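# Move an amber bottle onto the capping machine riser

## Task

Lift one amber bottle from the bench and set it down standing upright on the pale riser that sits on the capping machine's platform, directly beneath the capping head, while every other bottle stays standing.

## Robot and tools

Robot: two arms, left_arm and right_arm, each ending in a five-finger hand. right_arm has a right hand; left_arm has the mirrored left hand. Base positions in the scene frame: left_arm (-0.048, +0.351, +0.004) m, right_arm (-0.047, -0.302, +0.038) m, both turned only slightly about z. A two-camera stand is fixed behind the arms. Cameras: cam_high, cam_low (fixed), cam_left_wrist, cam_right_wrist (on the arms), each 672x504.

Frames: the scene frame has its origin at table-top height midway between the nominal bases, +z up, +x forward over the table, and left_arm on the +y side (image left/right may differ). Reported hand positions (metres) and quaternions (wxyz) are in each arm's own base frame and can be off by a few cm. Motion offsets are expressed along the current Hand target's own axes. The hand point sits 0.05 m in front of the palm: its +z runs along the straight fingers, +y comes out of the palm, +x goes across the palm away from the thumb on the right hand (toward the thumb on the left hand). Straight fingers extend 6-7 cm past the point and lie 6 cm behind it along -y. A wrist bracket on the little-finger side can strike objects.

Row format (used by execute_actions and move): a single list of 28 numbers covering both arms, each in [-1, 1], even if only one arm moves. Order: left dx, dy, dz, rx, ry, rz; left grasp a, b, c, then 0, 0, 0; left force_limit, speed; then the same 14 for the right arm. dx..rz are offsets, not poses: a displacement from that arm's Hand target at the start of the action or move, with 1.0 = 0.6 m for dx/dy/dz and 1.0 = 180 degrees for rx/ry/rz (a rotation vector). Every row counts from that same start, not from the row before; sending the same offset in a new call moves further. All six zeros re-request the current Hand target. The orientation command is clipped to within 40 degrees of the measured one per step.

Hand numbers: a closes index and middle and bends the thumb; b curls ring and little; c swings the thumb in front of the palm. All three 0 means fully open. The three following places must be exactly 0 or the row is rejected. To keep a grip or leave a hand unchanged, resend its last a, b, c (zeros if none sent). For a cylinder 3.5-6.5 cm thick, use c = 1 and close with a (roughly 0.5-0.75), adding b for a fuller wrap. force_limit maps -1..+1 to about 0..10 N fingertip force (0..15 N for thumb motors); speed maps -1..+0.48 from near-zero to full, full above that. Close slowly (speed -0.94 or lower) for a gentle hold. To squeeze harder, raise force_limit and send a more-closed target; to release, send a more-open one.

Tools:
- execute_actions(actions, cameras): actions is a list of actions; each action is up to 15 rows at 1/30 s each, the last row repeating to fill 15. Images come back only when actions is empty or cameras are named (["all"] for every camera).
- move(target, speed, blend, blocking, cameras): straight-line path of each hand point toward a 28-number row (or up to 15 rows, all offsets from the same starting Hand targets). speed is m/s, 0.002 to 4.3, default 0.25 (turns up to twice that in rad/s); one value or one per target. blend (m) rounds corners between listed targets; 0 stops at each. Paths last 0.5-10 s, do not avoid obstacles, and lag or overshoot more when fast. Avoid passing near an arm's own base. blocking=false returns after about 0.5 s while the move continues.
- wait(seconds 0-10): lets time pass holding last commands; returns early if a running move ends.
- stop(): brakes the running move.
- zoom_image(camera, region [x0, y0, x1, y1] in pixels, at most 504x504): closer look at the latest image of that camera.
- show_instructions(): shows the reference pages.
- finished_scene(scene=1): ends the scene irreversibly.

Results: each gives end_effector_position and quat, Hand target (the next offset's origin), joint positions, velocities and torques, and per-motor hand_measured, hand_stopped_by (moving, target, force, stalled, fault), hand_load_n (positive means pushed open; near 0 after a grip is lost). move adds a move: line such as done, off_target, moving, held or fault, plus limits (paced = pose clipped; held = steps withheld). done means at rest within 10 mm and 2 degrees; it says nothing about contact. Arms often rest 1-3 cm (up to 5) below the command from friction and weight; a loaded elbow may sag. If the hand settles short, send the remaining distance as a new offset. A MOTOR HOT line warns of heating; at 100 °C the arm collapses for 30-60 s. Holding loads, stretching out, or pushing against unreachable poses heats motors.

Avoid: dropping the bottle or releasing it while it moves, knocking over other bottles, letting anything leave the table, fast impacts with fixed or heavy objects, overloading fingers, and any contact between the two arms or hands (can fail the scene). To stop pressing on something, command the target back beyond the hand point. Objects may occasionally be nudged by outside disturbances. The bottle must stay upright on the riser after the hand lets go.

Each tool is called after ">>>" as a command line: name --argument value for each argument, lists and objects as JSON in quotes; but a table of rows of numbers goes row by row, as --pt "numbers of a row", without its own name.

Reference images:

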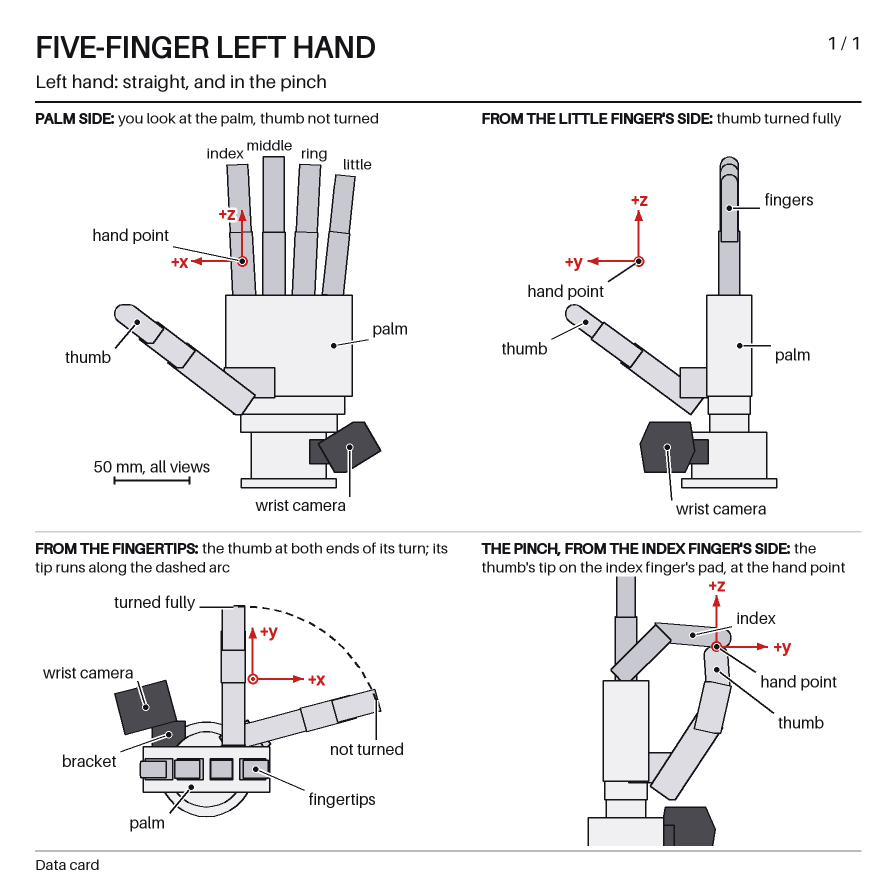

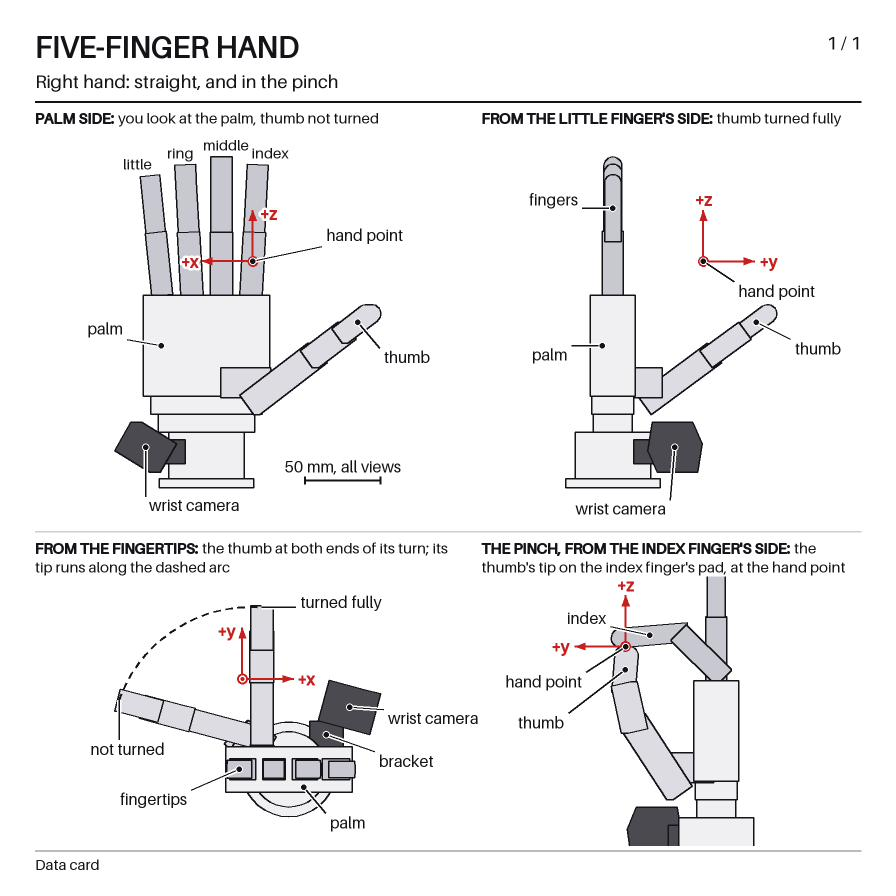

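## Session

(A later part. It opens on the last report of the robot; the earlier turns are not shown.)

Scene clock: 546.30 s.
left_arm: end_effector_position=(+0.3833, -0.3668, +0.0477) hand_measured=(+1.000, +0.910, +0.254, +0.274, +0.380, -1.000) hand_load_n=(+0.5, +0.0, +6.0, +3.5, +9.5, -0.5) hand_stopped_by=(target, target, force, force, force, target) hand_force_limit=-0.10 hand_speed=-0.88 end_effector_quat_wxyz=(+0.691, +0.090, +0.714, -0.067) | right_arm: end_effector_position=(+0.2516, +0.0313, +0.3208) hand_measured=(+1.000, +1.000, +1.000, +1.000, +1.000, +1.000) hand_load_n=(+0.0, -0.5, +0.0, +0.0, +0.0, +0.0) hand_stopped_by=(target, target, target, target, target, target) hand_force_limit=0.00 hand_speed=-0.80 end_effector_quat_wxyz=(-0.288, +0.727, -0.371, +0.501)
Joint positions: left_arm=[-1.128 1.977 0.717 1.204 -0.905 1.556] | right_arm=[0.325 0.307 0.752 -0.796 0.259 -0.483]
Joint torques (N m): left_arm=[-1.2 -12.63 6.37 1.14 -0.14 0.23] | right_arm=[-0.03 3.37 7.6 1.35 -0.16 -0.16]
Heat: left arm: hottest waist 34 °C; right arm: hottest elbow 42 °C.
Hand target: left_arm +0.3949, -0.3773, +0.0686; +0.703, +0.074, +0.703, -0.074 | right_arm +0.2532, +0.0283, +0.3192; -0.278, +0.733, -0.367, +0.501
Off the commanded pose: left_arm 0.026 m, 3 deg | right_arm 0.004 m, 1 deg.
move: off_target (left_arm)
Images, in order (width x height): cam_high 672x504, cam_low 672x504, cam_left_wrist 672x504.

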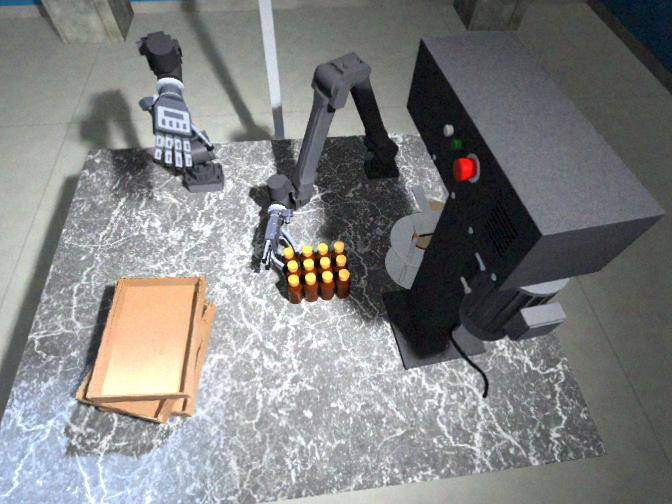

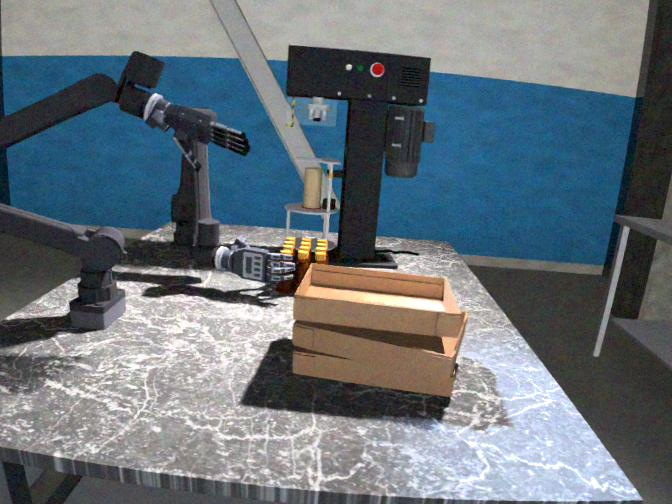

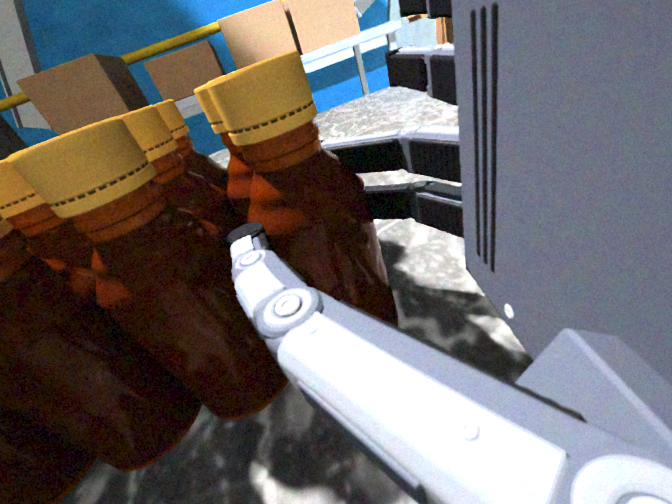

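>>> move --pt "-0.04 0 -0.035 0 0 0 0.6 0 1 0 0 0 -0.1 -0.88 0 0 0 0 0 0 0 0 0 0 0 0 0 -0.8" --pt "-0.2 -0.007 -0.04 0 0 0 0.6 0 1 0 0 0 -0.1 -0.88 0 0 0 0 0 0 0 0 0 0 0 0 0 -0.8" --cameras '["all"]' --speed 0.08 --blend 0.01

>>> zoom_image --camera "cam_high" --region '[240, 170, 360, 310]'

>>> zoom_image --camera "cam_low" --region '[200, 140, 370, 310]'

Scene clock: 555.63 s.
left_arm: end_effector_position=(+0.3655, -0.3634, +0.1519) hand_measured=(+1.000, +0.910, +0.254, +0.274, +0.380, -1.000) hand_load_n=(+0.0, +0.0, +5.5, +4.5, +9.5, +1.0) hand_stopped_by=(target, target, force, force, force, target) hand_force_limit=-0.10 hand_speed=-0.88 end_effector_quat_wxyz=(+0.686, +0.098, +0.719, -0.053) | right_arm: end_effector_position=(+0.2516, +0.0313, +0.3208) hand_measured=(+1.000, +1.000, +1.000, +1.000, +1.000, +1.000) hand_load_n=(+0.0, -0.5, -0.5, +0.0, +0.0, -0.5) hand_stopped_by=(target, target, target, target, target, target) hand_force_limit=0.00 hand_speed=-0.80 end_effector_quat_wxyz=(-0.288, +0.727, -0.371, +0.501)
Joint positions: left_arm=[-1.165 1.641 0.706 0.845 -0.949 1.556] | right_arm=[0.325 0.307 0.752 -0.796 0.259 -0.483]
Joint torques (N m): left_arm=[-2.14 -12.22 8.88 1.42 -0.35 0.22] | right_arm=[0.15 3.6 7.64 1.35 -0.16 -0.16]
Heat: left arm: hottest waist 34 °C; right arm: hottest elbow 42 °C.
Hand target: left_arm +0.3706, -0.3764, +0.1886; +0.703, +0.074, +0.703, -0.074 | right_arm +0.2532, +0.0283, +0.3192; -0.278, +0.733, -0.367, +0.501
Off the commanded pose: left_arm 0.039 m, 5 deg | right_arm 0.004 m, 1 deg.
move: off_target (left_arm)

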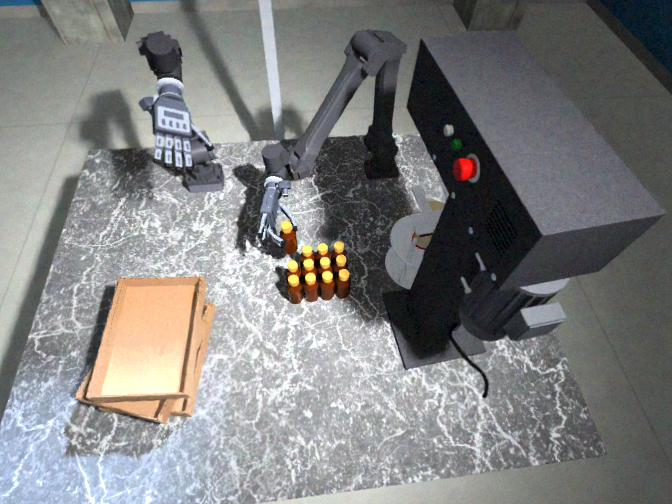

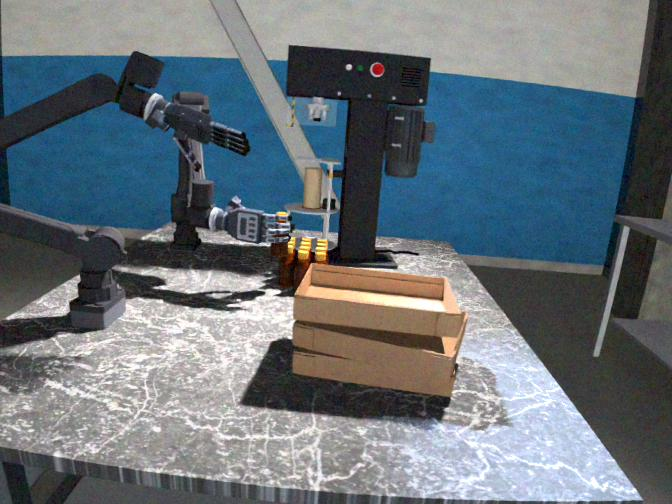

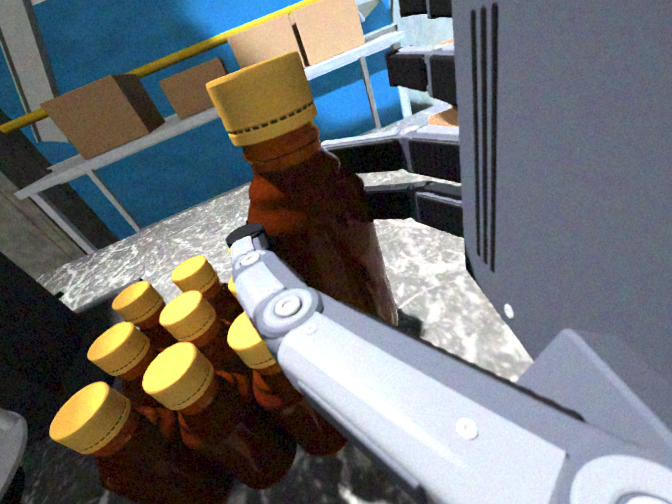

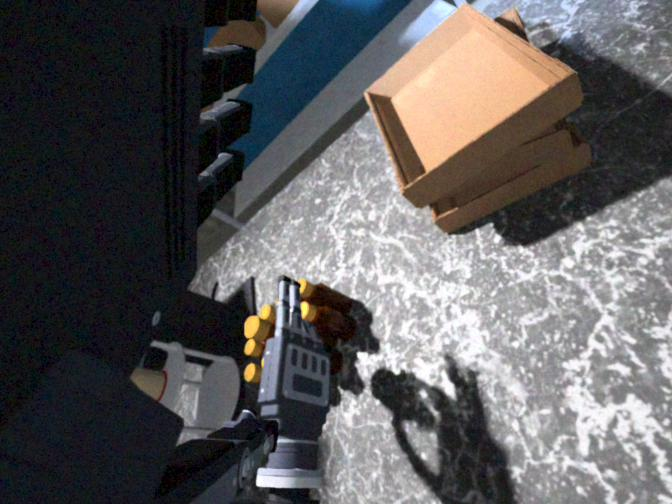

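Scaled by 3.600.

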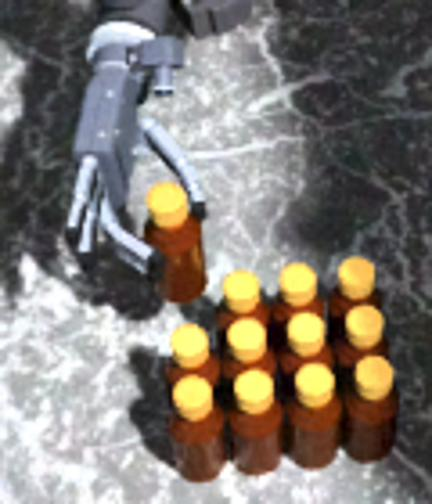

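Scaled by 2.965.

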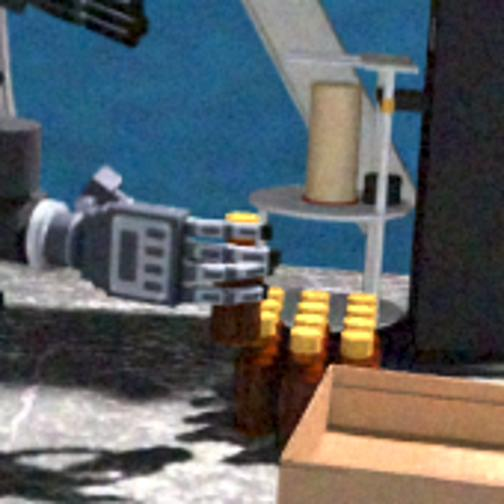

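>>> move --pt "-0.236 0.051 -0.131 0 0 0 0.6 0 1 0 0 0 -0.1 -0.88 0 0 0 0 0 0 0 0 0 0 0 0 0 -0.8" --pt "-0.394 0.438 -0.273 -0.122 0 0 0.6 0 1 0 0 0 -0.1 -0.88 0 0 0 0 0 0 0 0 0 0 0 0 0 -0.8" --cameras '["all"]' --speed 0.12 --blend 0.04

>>> zoom_image --camera "cam_low" --region '[200, 80, 370, 280]'

>>> zoom_image --camera "cam_high" --region '[320, 80, 480, 300]'

Scene clock: 607.50 s.
left_arm: end_effector_position=(+0.2665, -0.0939, +0.4021) hand_measured=(+1.000, +0.910, +0.254, +0.274, +0.380, -1.000) hand_load_n=(+0.0, +0.0, +5.5, +4.0, +9.5, +1.5) hand_stopped_by=(target, target, force, force, force, target) hand_force_limit=-0.10 hand_speed=-0.88 end_effector_quat_wxyz=(+0.698, -0.042, +0.711, +0.070) | right_arm: end_effector_position=(+0.2516, +0.0313, +0.3208) hand_measured=(+1.000, +1.000, +1.000, +1.000, +1.000, +1.000) hand_load_n=(+0.0, -0.5, +0.0, +0.0, +0.0, -0.5) hand_stopped_by=(target, target, target, target, target, target) hand_force_limit=0.00 hand_speed=-0.80 end_effector_quat_wxyz=(-0.288, +0.727, -0.371, +0.501)
Joint positions: left_arm=[-1.139 0.606 0.7 -0.152 -1.296 1.556] | right_arm=[0.325 0.307 0.752 -0.796 0.259 -0.483]
Joint torques (N m): left_arm=[-1.44 -1.67 11.04 1.06 -0.25 0.23] | right_arm=[-0.21 3.55 7.62 1.36 -0.17 -0.16]
Heat: left arm: hottest elbow 37 °C; right arm: hottest elbow 42 °C.
Hand target: left_arm +0.2648, -0.0853, +0.4249; +0.704, -0.062, +0.705, +0.062 | right_arm +0.2532, +0.0283, +0.3192; -0.278, +0.733, -0.367, +0.501
Off the commanded pose: left_arm 0.024 m, 3 deg | right_arm 0.004 m, 1 deg.
move: off_target (left_arm)

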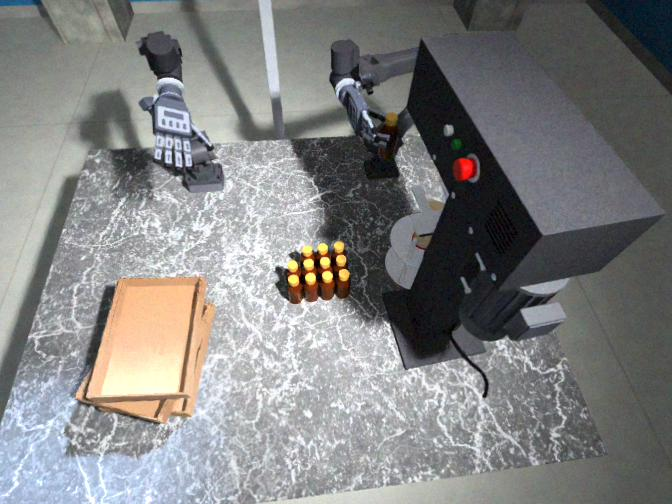

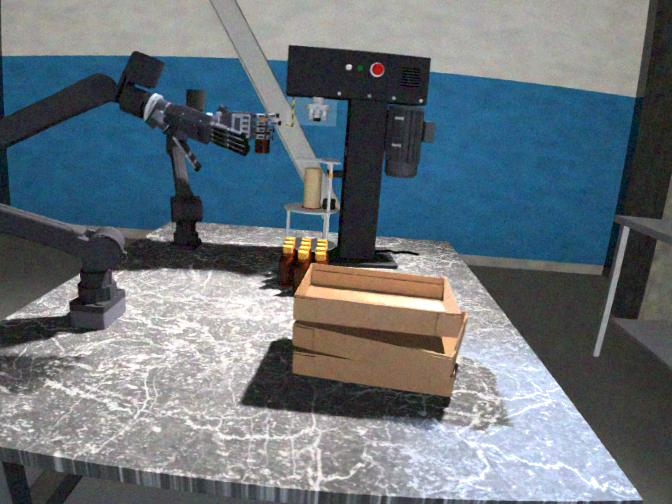

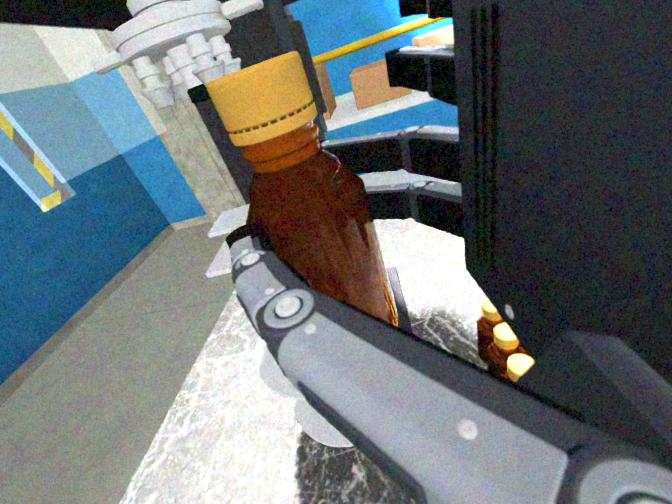

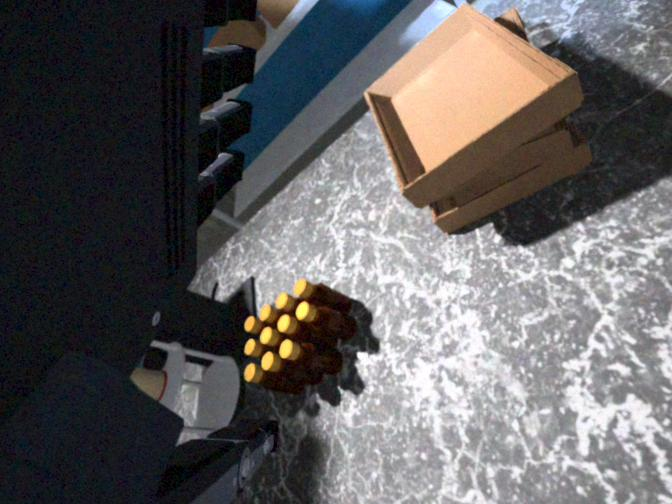

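Scaled by 2.520.

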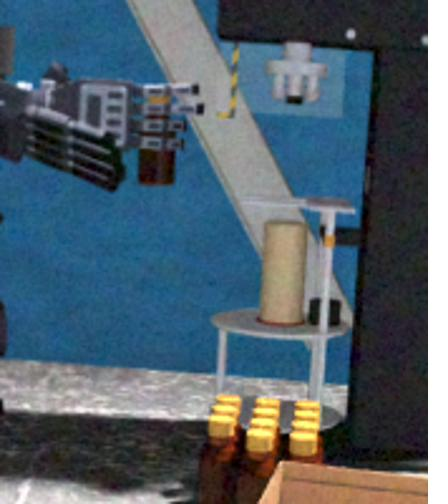

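Scaled by 2.291.

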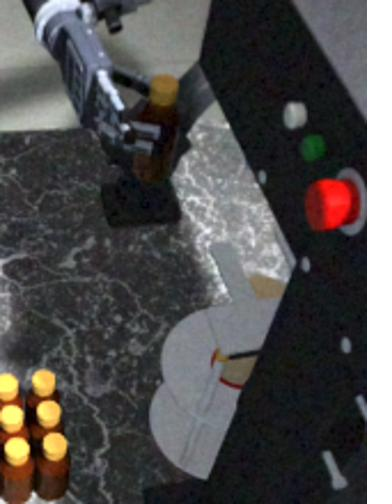

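>>> move --target '[0.025,0.1235,0.1085,0.0556,0,0,0.6,0,1,0,0,0,-0.1,-0.88,0,0,0,0,0,0,0,0,0,0,0,0,0,-0.8]' --cameras '["all"]' --speed 0.1

>>> zoom_image --camera "cam_low" --region '[230, 80, 370, 220]'

>>> zoom_image --camera "cam_high" --region '[340, 100, 480, 270]'

>>> zoom_image --camera "cam_left_wrist" --region '[60, 0, 480, 400]'

Scene clock: 663.03 s.
left_arm: end_effector_position=(+0.3191, -0.0034, +0.3928) hand_measured=(+1.000, +0.910, +0.254, +0.274, +0.380, -1.000) hand_load_n=(+0.0, +0.0, +6.5, +3.0, +9.0, +1.0) hand_stopped_by=(target, target, force, force, force, target) hand_force_limit=-0.10 hand_speed=-0.88 end_effector_quat_wxyz=(+0.695, +0.002, +0.719, -0.001) | right_arm: end_effector_position=(+0.2516, +0.0313, +0.3208) hand_measured=(+1.000, +1.000, +1.000, +1.000, +1.000, +1.000) hand_load_n=(+0.0, +0.0, +0.0, +0.0, +0.0, +0.0) hand_stopped_by=(target, target, target, target, target, target) hand_force_limit=0.00 hand_speed=-0.80 end_effector_quat_wxyz=(-0.288, +0.727, -0.371, +0.501)
Joint positions: left_arm=[-0.461 0.388 0.643 -0.293 -0.457 1.556] | right_arm=[0.325 0.307 0.752 -0.796 0.259 -0.483]
Joint torques (N m): left_arm=[-1.85 -0.73 9.72 1.84 -0.13 0.22] | right_arm=[0.03 3.96 7.64 1.26 -0.16 -0.17]
Heat: left arm: hottest elbow 39 °C; right arm: hottest elbow 42 °C.
Hand target: left_arm +0.3161, -0.0010, +0.4099; +0.707, +0.000, +0.707, +0.000 | right_arm +0.2532, +0.0283, +0.3192; -0.278, +0.733, -0.367, +0.501
Off the commanded pose: left_arm 0.017 m, 2 deg | right_arm 0.004 m, 1 deg.
move: off_target (left_arm)

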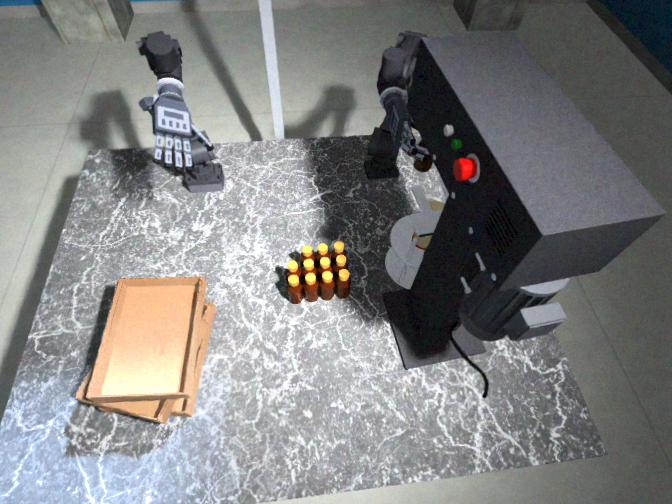

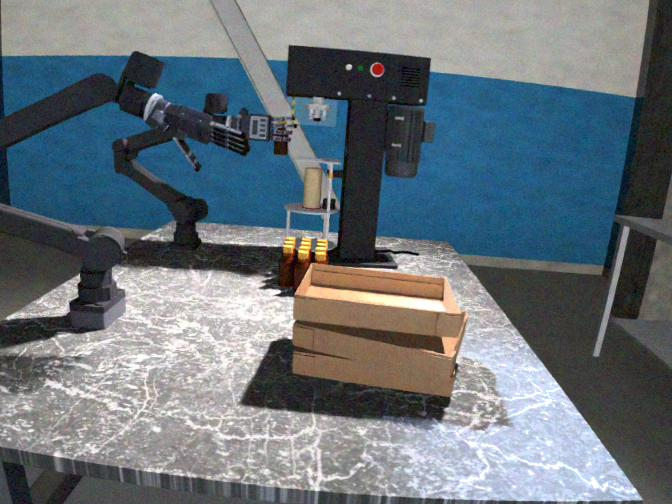

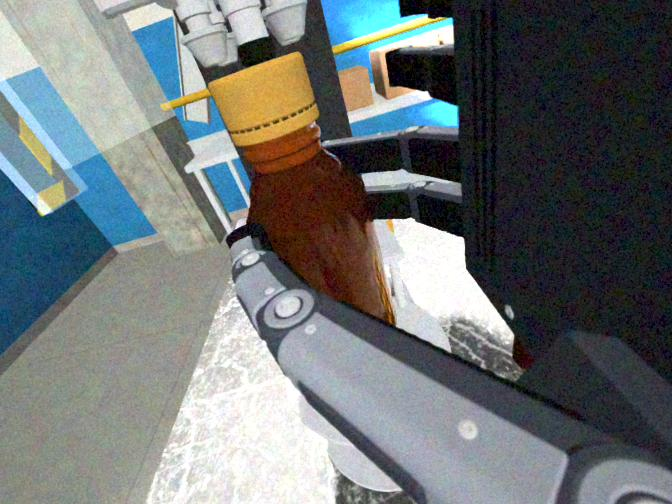

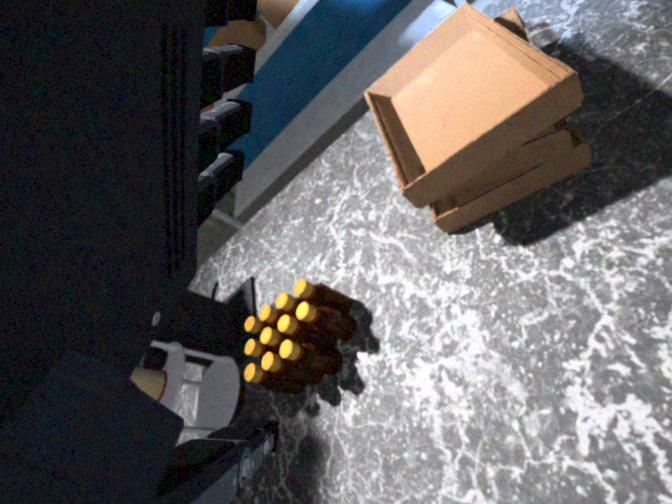

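Scaled by 3.600.

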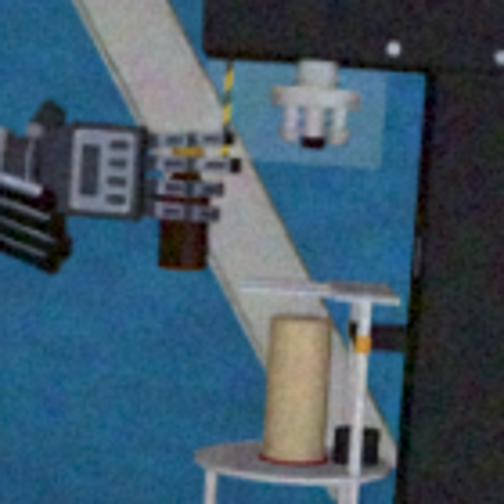

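Scaled by 2.965.

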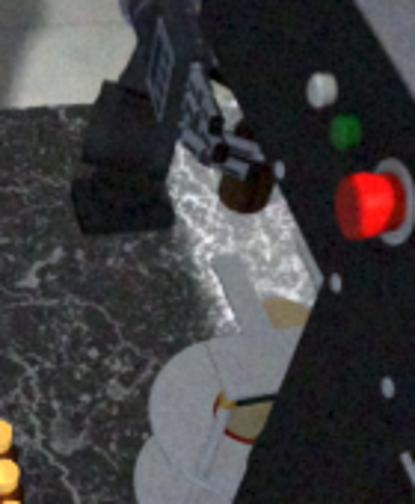

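Scaled by 1.200.

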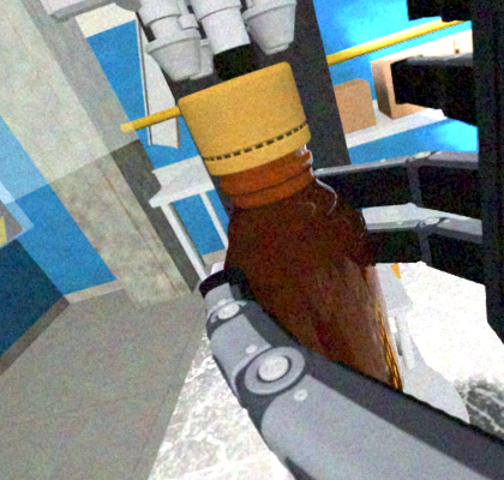

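>>> zoom_image --camera "cam_high" --region '[395, 130, 475, 250]'

>>> zoom_image --camera "cam_left_wrist" --region '[200, 160, 480, 360]'

>>> zoom_image --camera "cam_low" --region '[260, 90, 360, 220]'

Scaled by 4.200.

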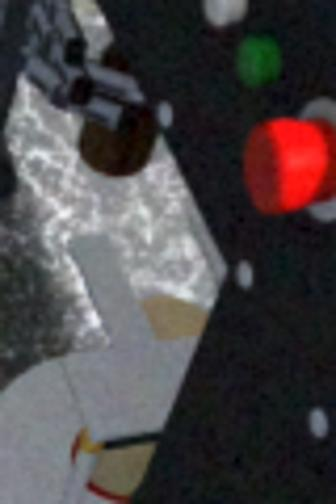

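Scaled by 1.800.

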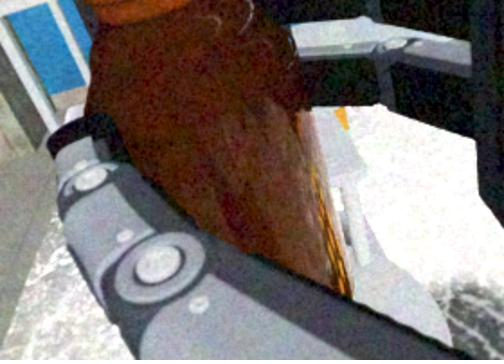

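Scaled by 3.877.

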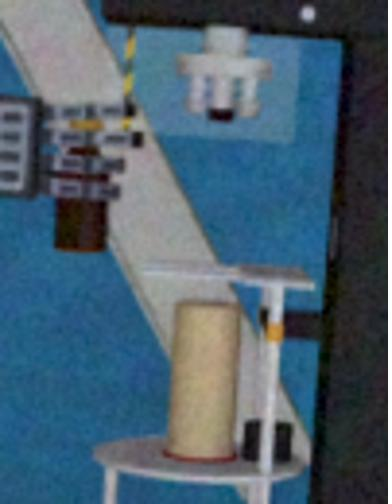

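>>> move --target '[0.055,0.01,0.03,0,0,0,0.6,0,1,0,0,0,-0.1,-0.88,0,0,0,0,0,0,0,0,0,0,0,0,0,-0.8]' --cameras '["cam_high","cam_low","cam_left_wrist"]' --speed 0.06

>>> zoom_image --camera "cam_high" --region '[395, 130, 475, 250]'

>>> zoom_image --camera "cam_left_wrist" --region '[200, 160, 480, 360]'

>>> zoom_image --camera "cam_low" --region '[260, 90, 360, 220]'

Scene clock: 727.70 s.
left_arm: end_effector_position=(+0.3307, +0.0044, +0.3523) hand_measured=(+1.000, +0.910, +0.254, +0.274, +0.380, -1.000) hand_load_n=(+0.0, +0.0, +6.0, +3.5, +9.0, +1.5) hand_stopped_by=(target, target, force, force, force, target) hand_force_limit=-0.10 hand_speed=-0.88 end_effector_quat_wxyz=(+0.684, +0.005, +0.729, +0.002) | right_arm: end_effector_position=(+0.2516, +0.0313, +0.3208) hand_measured=(+1.000, +1.000, +1.000, +1.000, +1.000, +1.000) hand_load_n=(+0.0, -0.5, +0.0, +0.0, +0.0, +0.0) hand_stopped_by=(target, target, target, target, target, target) hand_force_limit=0.00 hand_speed=-0.80 end_effector_quat_wxyz=(-0.288, +0.727, -0.371, +0.501)
Joint positions: left_arm=[-0.376 0.394 0.555 -0.23 -0.371 1.556] | right_arm=[0.325 0.307 0.752 -0.796 0.259 -0.483]
Joint torques (N m): left_arm=[-1.26 -0.09 10.02 3.6 -0.13 0.22] | right_arm=[-0.26 3.72 7.64 1.31 -0.18 -0.17]
Heat: left arm: hottest elbow 38 °C; right arm: hottest elbow 42 °C.
Hand target: left_arm +0.3341, +0.0050, +0.3769; +0.707, +0.000, +0.707, +0.000 | right_arm +0.2532, +0.0283, +0.3192; -0.278, +0.733, -0.367, +0.501
Off the commanded pose: left_arm 0.025 m, 4 deg | right_arm 0.004 m, 1 deg.
move: off_target (left_arm)
Images, in order (width x height): cam_high 672x504, cam_low 672x504, cam_left_wrist 672x504.

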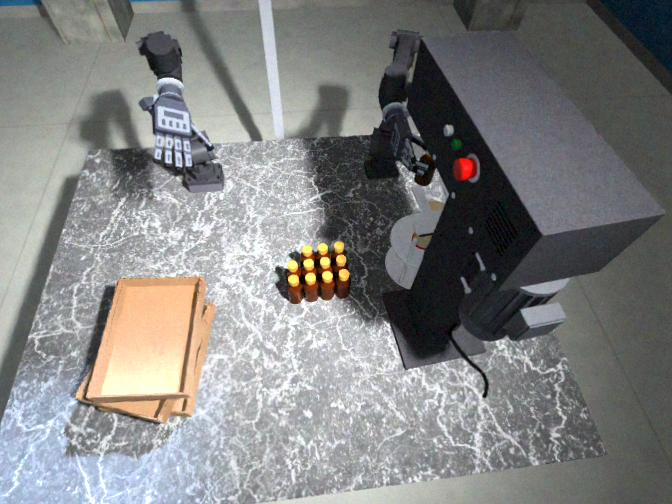

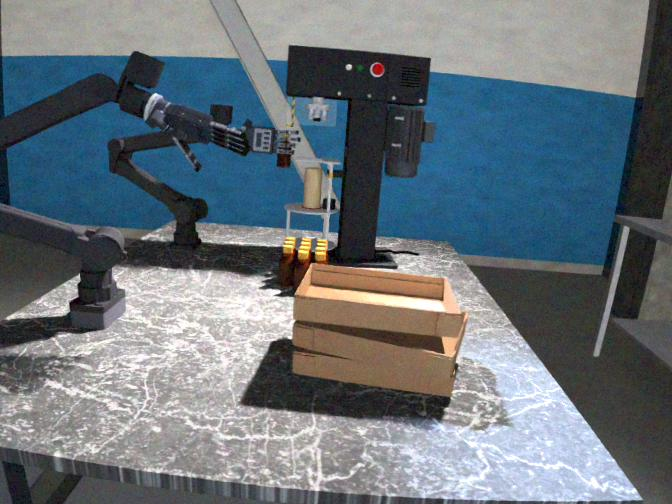

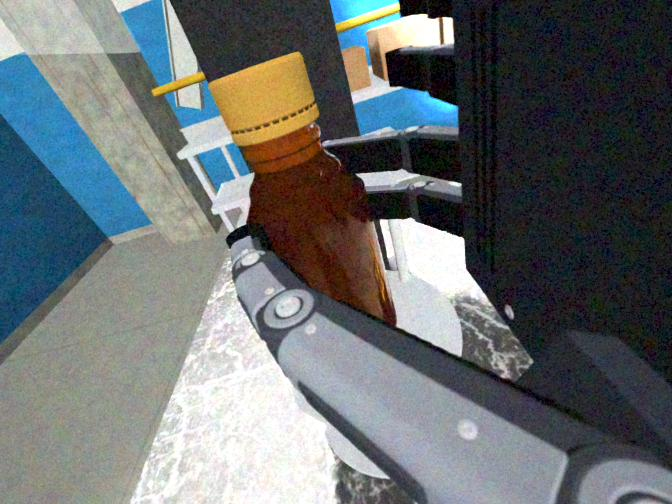

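Scaled by 4.200.

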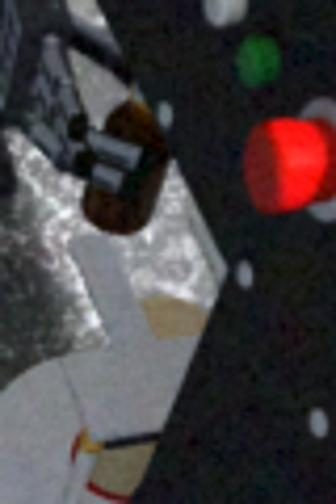

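Scaled by 1.800.

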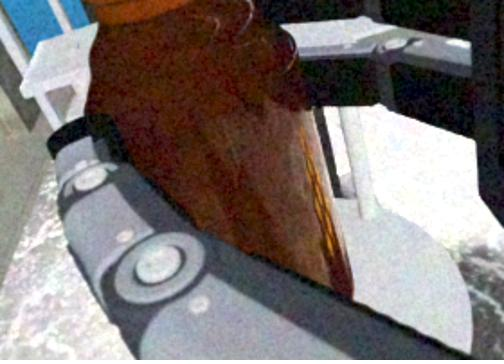

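Scaled by 3.877.

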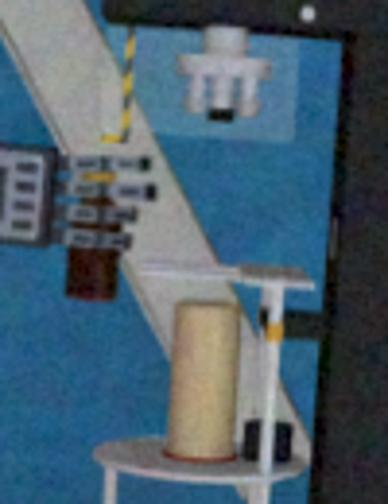

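>>> zoom_image --camera "cam_left_wrist" --region '[150, 90, 290, 270]'

>>> zoom_image --camera "cam_left_wrist" --region '[330, 140, 480, 300]'

Scaled by 2.800.

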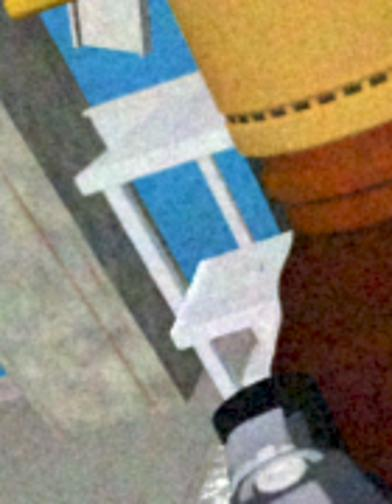

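Scaled by 3.150.

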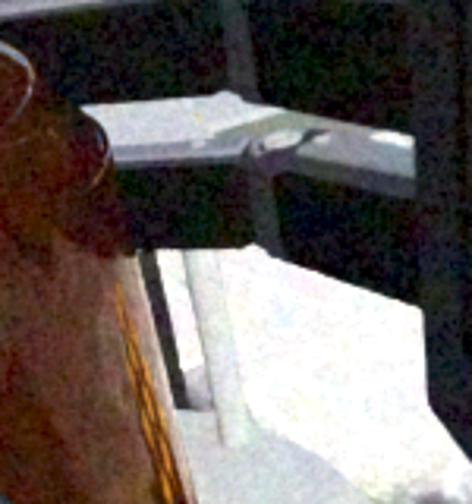

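>>> move --target '[-0.012,0,0.05,0,0,0,0.6,0,1,0,0,0,-0.1,-0.88,0,0,0,0,0,0,0,0,0,0,0,0,0,-0.8]' --cameras '["cam_high","cam_low","cam_left_wrist"]' --speed 0.04

>>> zoom_image --camera "cam_high" --region '[395, 130, 475, 250]'

>>> zoom_image --camera "cam_left_wrist" --region '[200, 160, 480, 360]'

>>> zoom_image --camera "cam_low" --region '[260, 90, 360, 220]'

Scene clock: 770.37 s.
left_arm: end_effector_position=(+0.3574, +0.0008, +0.3398) hand_measured=(+1.000, +0.910, +0.254, +0.274, +0.380, -1.000) hand_load_n=(+0.0, +0.0, +6.0, +3.0, +9.0, +1.5) hand_stopped_by=(target, target, force, force, force, target) hand_force_limit=-0.10 hand_speed=-0.88 end_effector_quat_wxyz=(+0.676, +0.010, +0.737, +0.000) | right_arm: end_effector_position=(+0.2516, +0.0313, +0.3208) hand_measured=(+1.000, +1.000, +1.000, +1.000, +1.000, +1.000) hand_load_n=(+0.0, +0.0, +0.0, +0.0, +0.0, +0.0) hand_stopped_by=(target, target, target, target, target, target) hand_force_limit=0.00 hand_speed=-0.80 end_effector_quat_wxyz=(-0.288, +0.727, -0.371, +0.501)
Joint positions: left_arm=[-0.329 0.492 0.555 -0.155 -0.313 1.556] | right_arm=[0.325 0.307 0.752 -0.796 0.259 -0.483]
Joint torques (N m): left_arm=[-1.2 -0.44 12.81 3.28 -0.1 0.22] | right_arm=[-0.03 3.55 7.6 1.37 -0.16 -0.13]
Heat: left arm: hottest elbow 42 °C; right arm: hottest elbow 42 °C.
Hand target: left_arm +0.3641, +0.0050, +0.3841; +0.707, +0.000, +0.707, +0.000 | right_arm +0.2532, +0.0283, +0.3192; -0.278, +0.733, -0.367, +0.501
Off the commanded pose: left_arm 0.045 m, 5 deg | right_arm 0.004 m, 1 deg.
move: off_target (left_arm)
Images, in order (width x height): cam_high 672x504, cam_low 672x504, cam_left_wrist 672x504.

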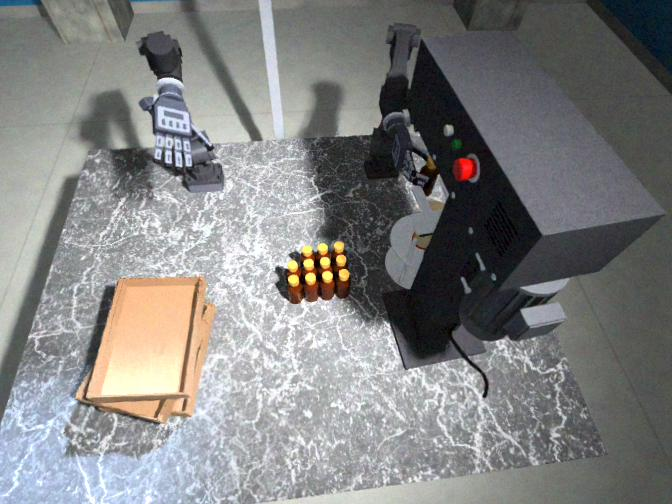

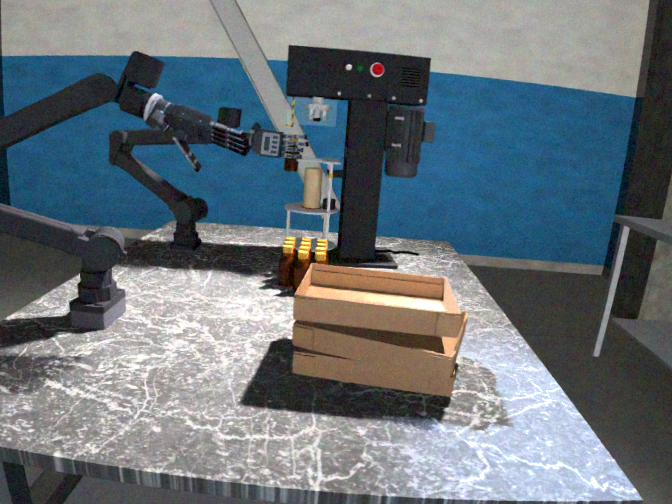

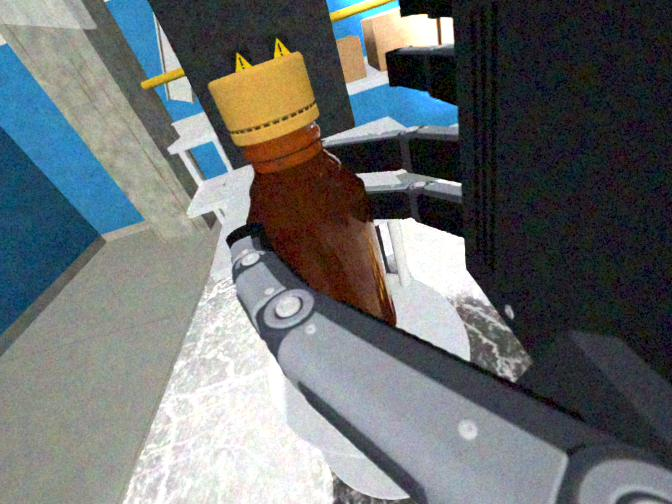

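Scaled by 4.200.

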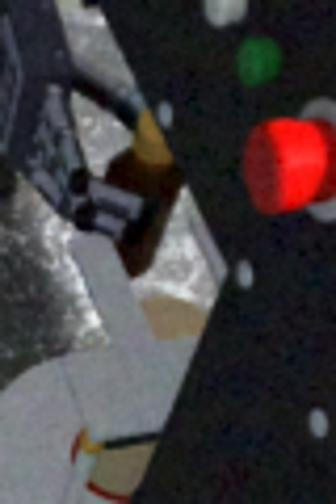

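Scaled by 1.800.

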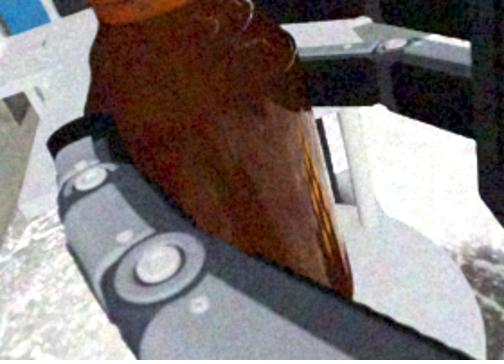

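Scaled by 3.877.

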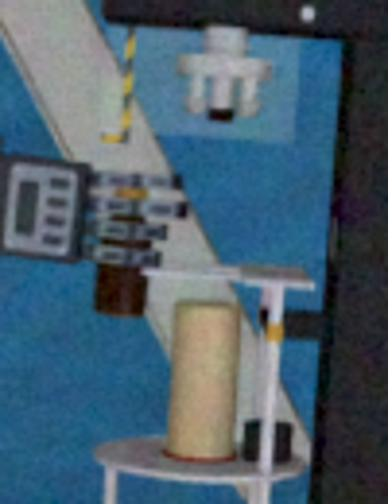

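>>> move --target '[-0.05,0.003,-0.015,0,-0.02,0,0.6,0,1,0,0,0,-0.1,-0.88,0,0,0,0,0,0,0,0,0,0,0,0,0,-0.8]' --cameras '["cam_high","cam_low","cam_left_wrist"]' --speed 0.04

>>> zoom_image --camera "cam_high" --region '[395, 130, 475, 250]'

>>> zoom_image --camera "cam_low" --region '[260, 90, 360, 220]'

Scene clock: 780.97 s.
left_arm: end_effector_position=(+0.3563, +0.0020, +0.3413) hand_measured=(+1.000, +0.910, +0.254, +0.274, +0.380, -1.000) hand_load_n=(+0.0, +0.0, +6.0, +3.5, +9.0, +1.5) hand_stopped_by=(target, target, force, force, force, target) hand_force_limit=-0.10 hand_speed=-0.88 end_effector_quat_wxyz=(+0.677, +0.008, +0.736, +0.001) | right_arm: end_effector_position=(+0.2516, +0.0313, +0.3208) hand_measured=(+1.000, +1.000, +1.000, +1.000, +1.000, +1.000) hand_load_n=(+0.0, +0.0, +0.0, +0.0, +0.0, +0.0) hand_stopped_by=(target, target, target, target, target, target) hand_force_limit=0.00 hand_speed=-0.80 end_effector_quat_wxyz=(-0.288, +0.727, -0.371, +0.501)
Joint positions: left_arm=[-0.329 0.488 0.555 -0.155 -0.317 1.556] | right_arm=[0.325 0.307 0.752 -0.796 0.259 -0.483]
Joint torques (N m): left_arm=[-1.9 -2.08 14.6 3.41 -0.31 0.41] | right_arm=[-0.21 3.43 7.64 1.29 -0.17 -0.15]
Heat: left arm: hottest elbow 43 °C; right arm: hottest elbow 42 °C.
Hand target: left_arm +0.3551, +0.0068, +0.4141; +0.729, +0.000, +0.685, +0.000 | right_arm +0.2532, +0.0283, +0.3192; -0.278, +0.733, -0.367, +0.501
Off the commanded pose: left_arm 0.073 m, 8 deg | right_arm 0.004 m, 1 deg.
move: off_target (left_arm)
Images, in order (width x height): cam_high 672x504, cam_low 672x504, cam_left_wrist 672x504.

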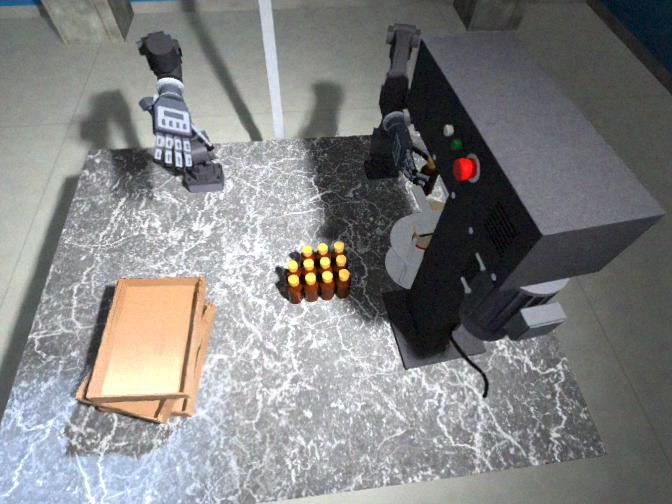

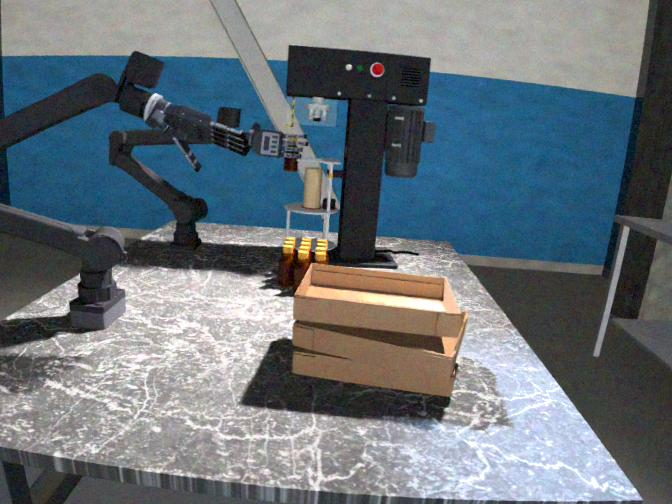

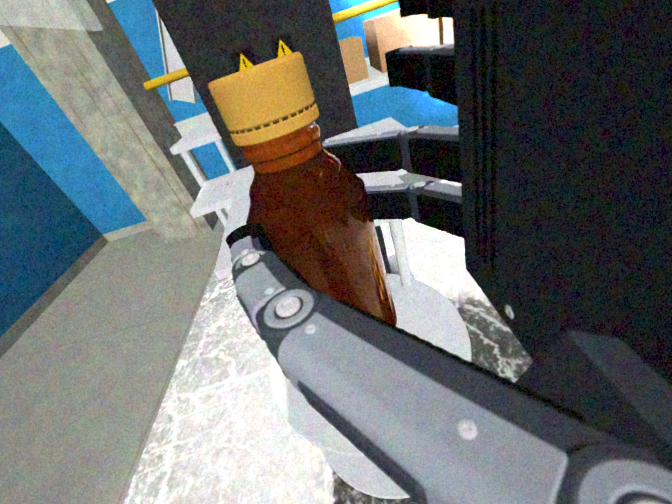

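Scaled by 4.200.

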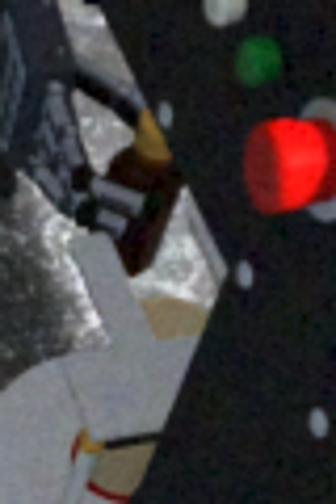

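Scaled by 3.877.

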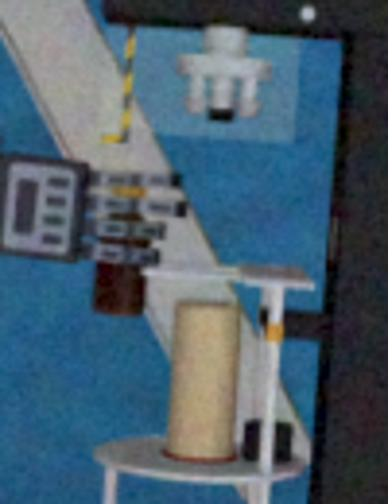

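>>> move --target '[-0.05,0,-0.04,0,0,0,0.6,0,1,0,0,0,-0.1,-0.88,0,0,0,0,0,0,0,0,0,0,0,0,0,-0.8]' --cameras '["cam_low"]' --speed 0.06

Scene clock: 787.90 s.
left_arm: end_effector_position=(+0.3325, +0.0029, +0.3778) hand_measured=(+1.000, +0.910, +0.254, +0.274, +0.380, -1.000) hand_load_n=(+0.0, +0.0, +6.0, +3.5, +9.5, +1.5) hand_stopped_by=(target, target, force, force, force, target) hand_force_limit=-0.10 hand_speed=-0.88 end_effector_quat_wxyz=(+0.694, +0.002, +0.720, -0.002) | right_arm: end_effector_position=(+0.2516, +0.0313, +0.3208) hand_measured=(+1.000, +1.000, +1.000, +1.000, +1.000, +1.000) hand_load_n=(+0.0, +0.0, +0.0, +0.0, +0.0, +0.0) hand_stopped_by=(target, target, target, target, target, target) hand_force_limit=0.00 hand_speed=-0.80 end_effector_quat_wxyz=(-0.288, +0.727, -0.371, +0.501)
Joint positions: left_arm=[-0.379 0.409 0.608 -0.238 -0.372 1.556] | right_arm=[0.325 0.307 0.752 -0.796 0.259 -0.483]
Joint torques (N m): left_arm=[-2.14 -0.85 15.51 1.89 -0.27 0.45] | right_arm=[-0.38 3.49 7.65 1.33 -0.2 -0.16]
Heat: left arm: hottest elbow 45 °C; right arm: hottest elbow 43 °C.
Hand target: left_arm +0.3292, +0.0068, +0.4425; +0.729, +0.000, +0.685, +0.000 | right_arm +0.2532, +0.0283, +0.3192; -0.278, +0.733, -0.367, +0.501
Off the commanded pose: left_arm 0.065 m, 6 deg | right_arm 0.004 m, 1 deg.
move: off_target (left_arm)
Images, in order (width x height): cam_low 672x504.

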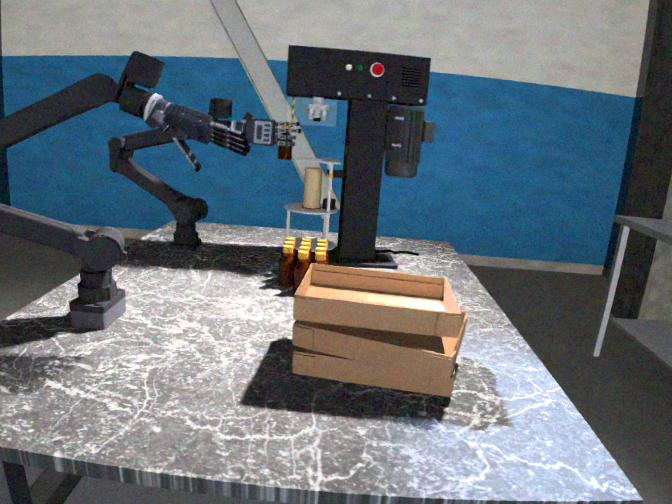

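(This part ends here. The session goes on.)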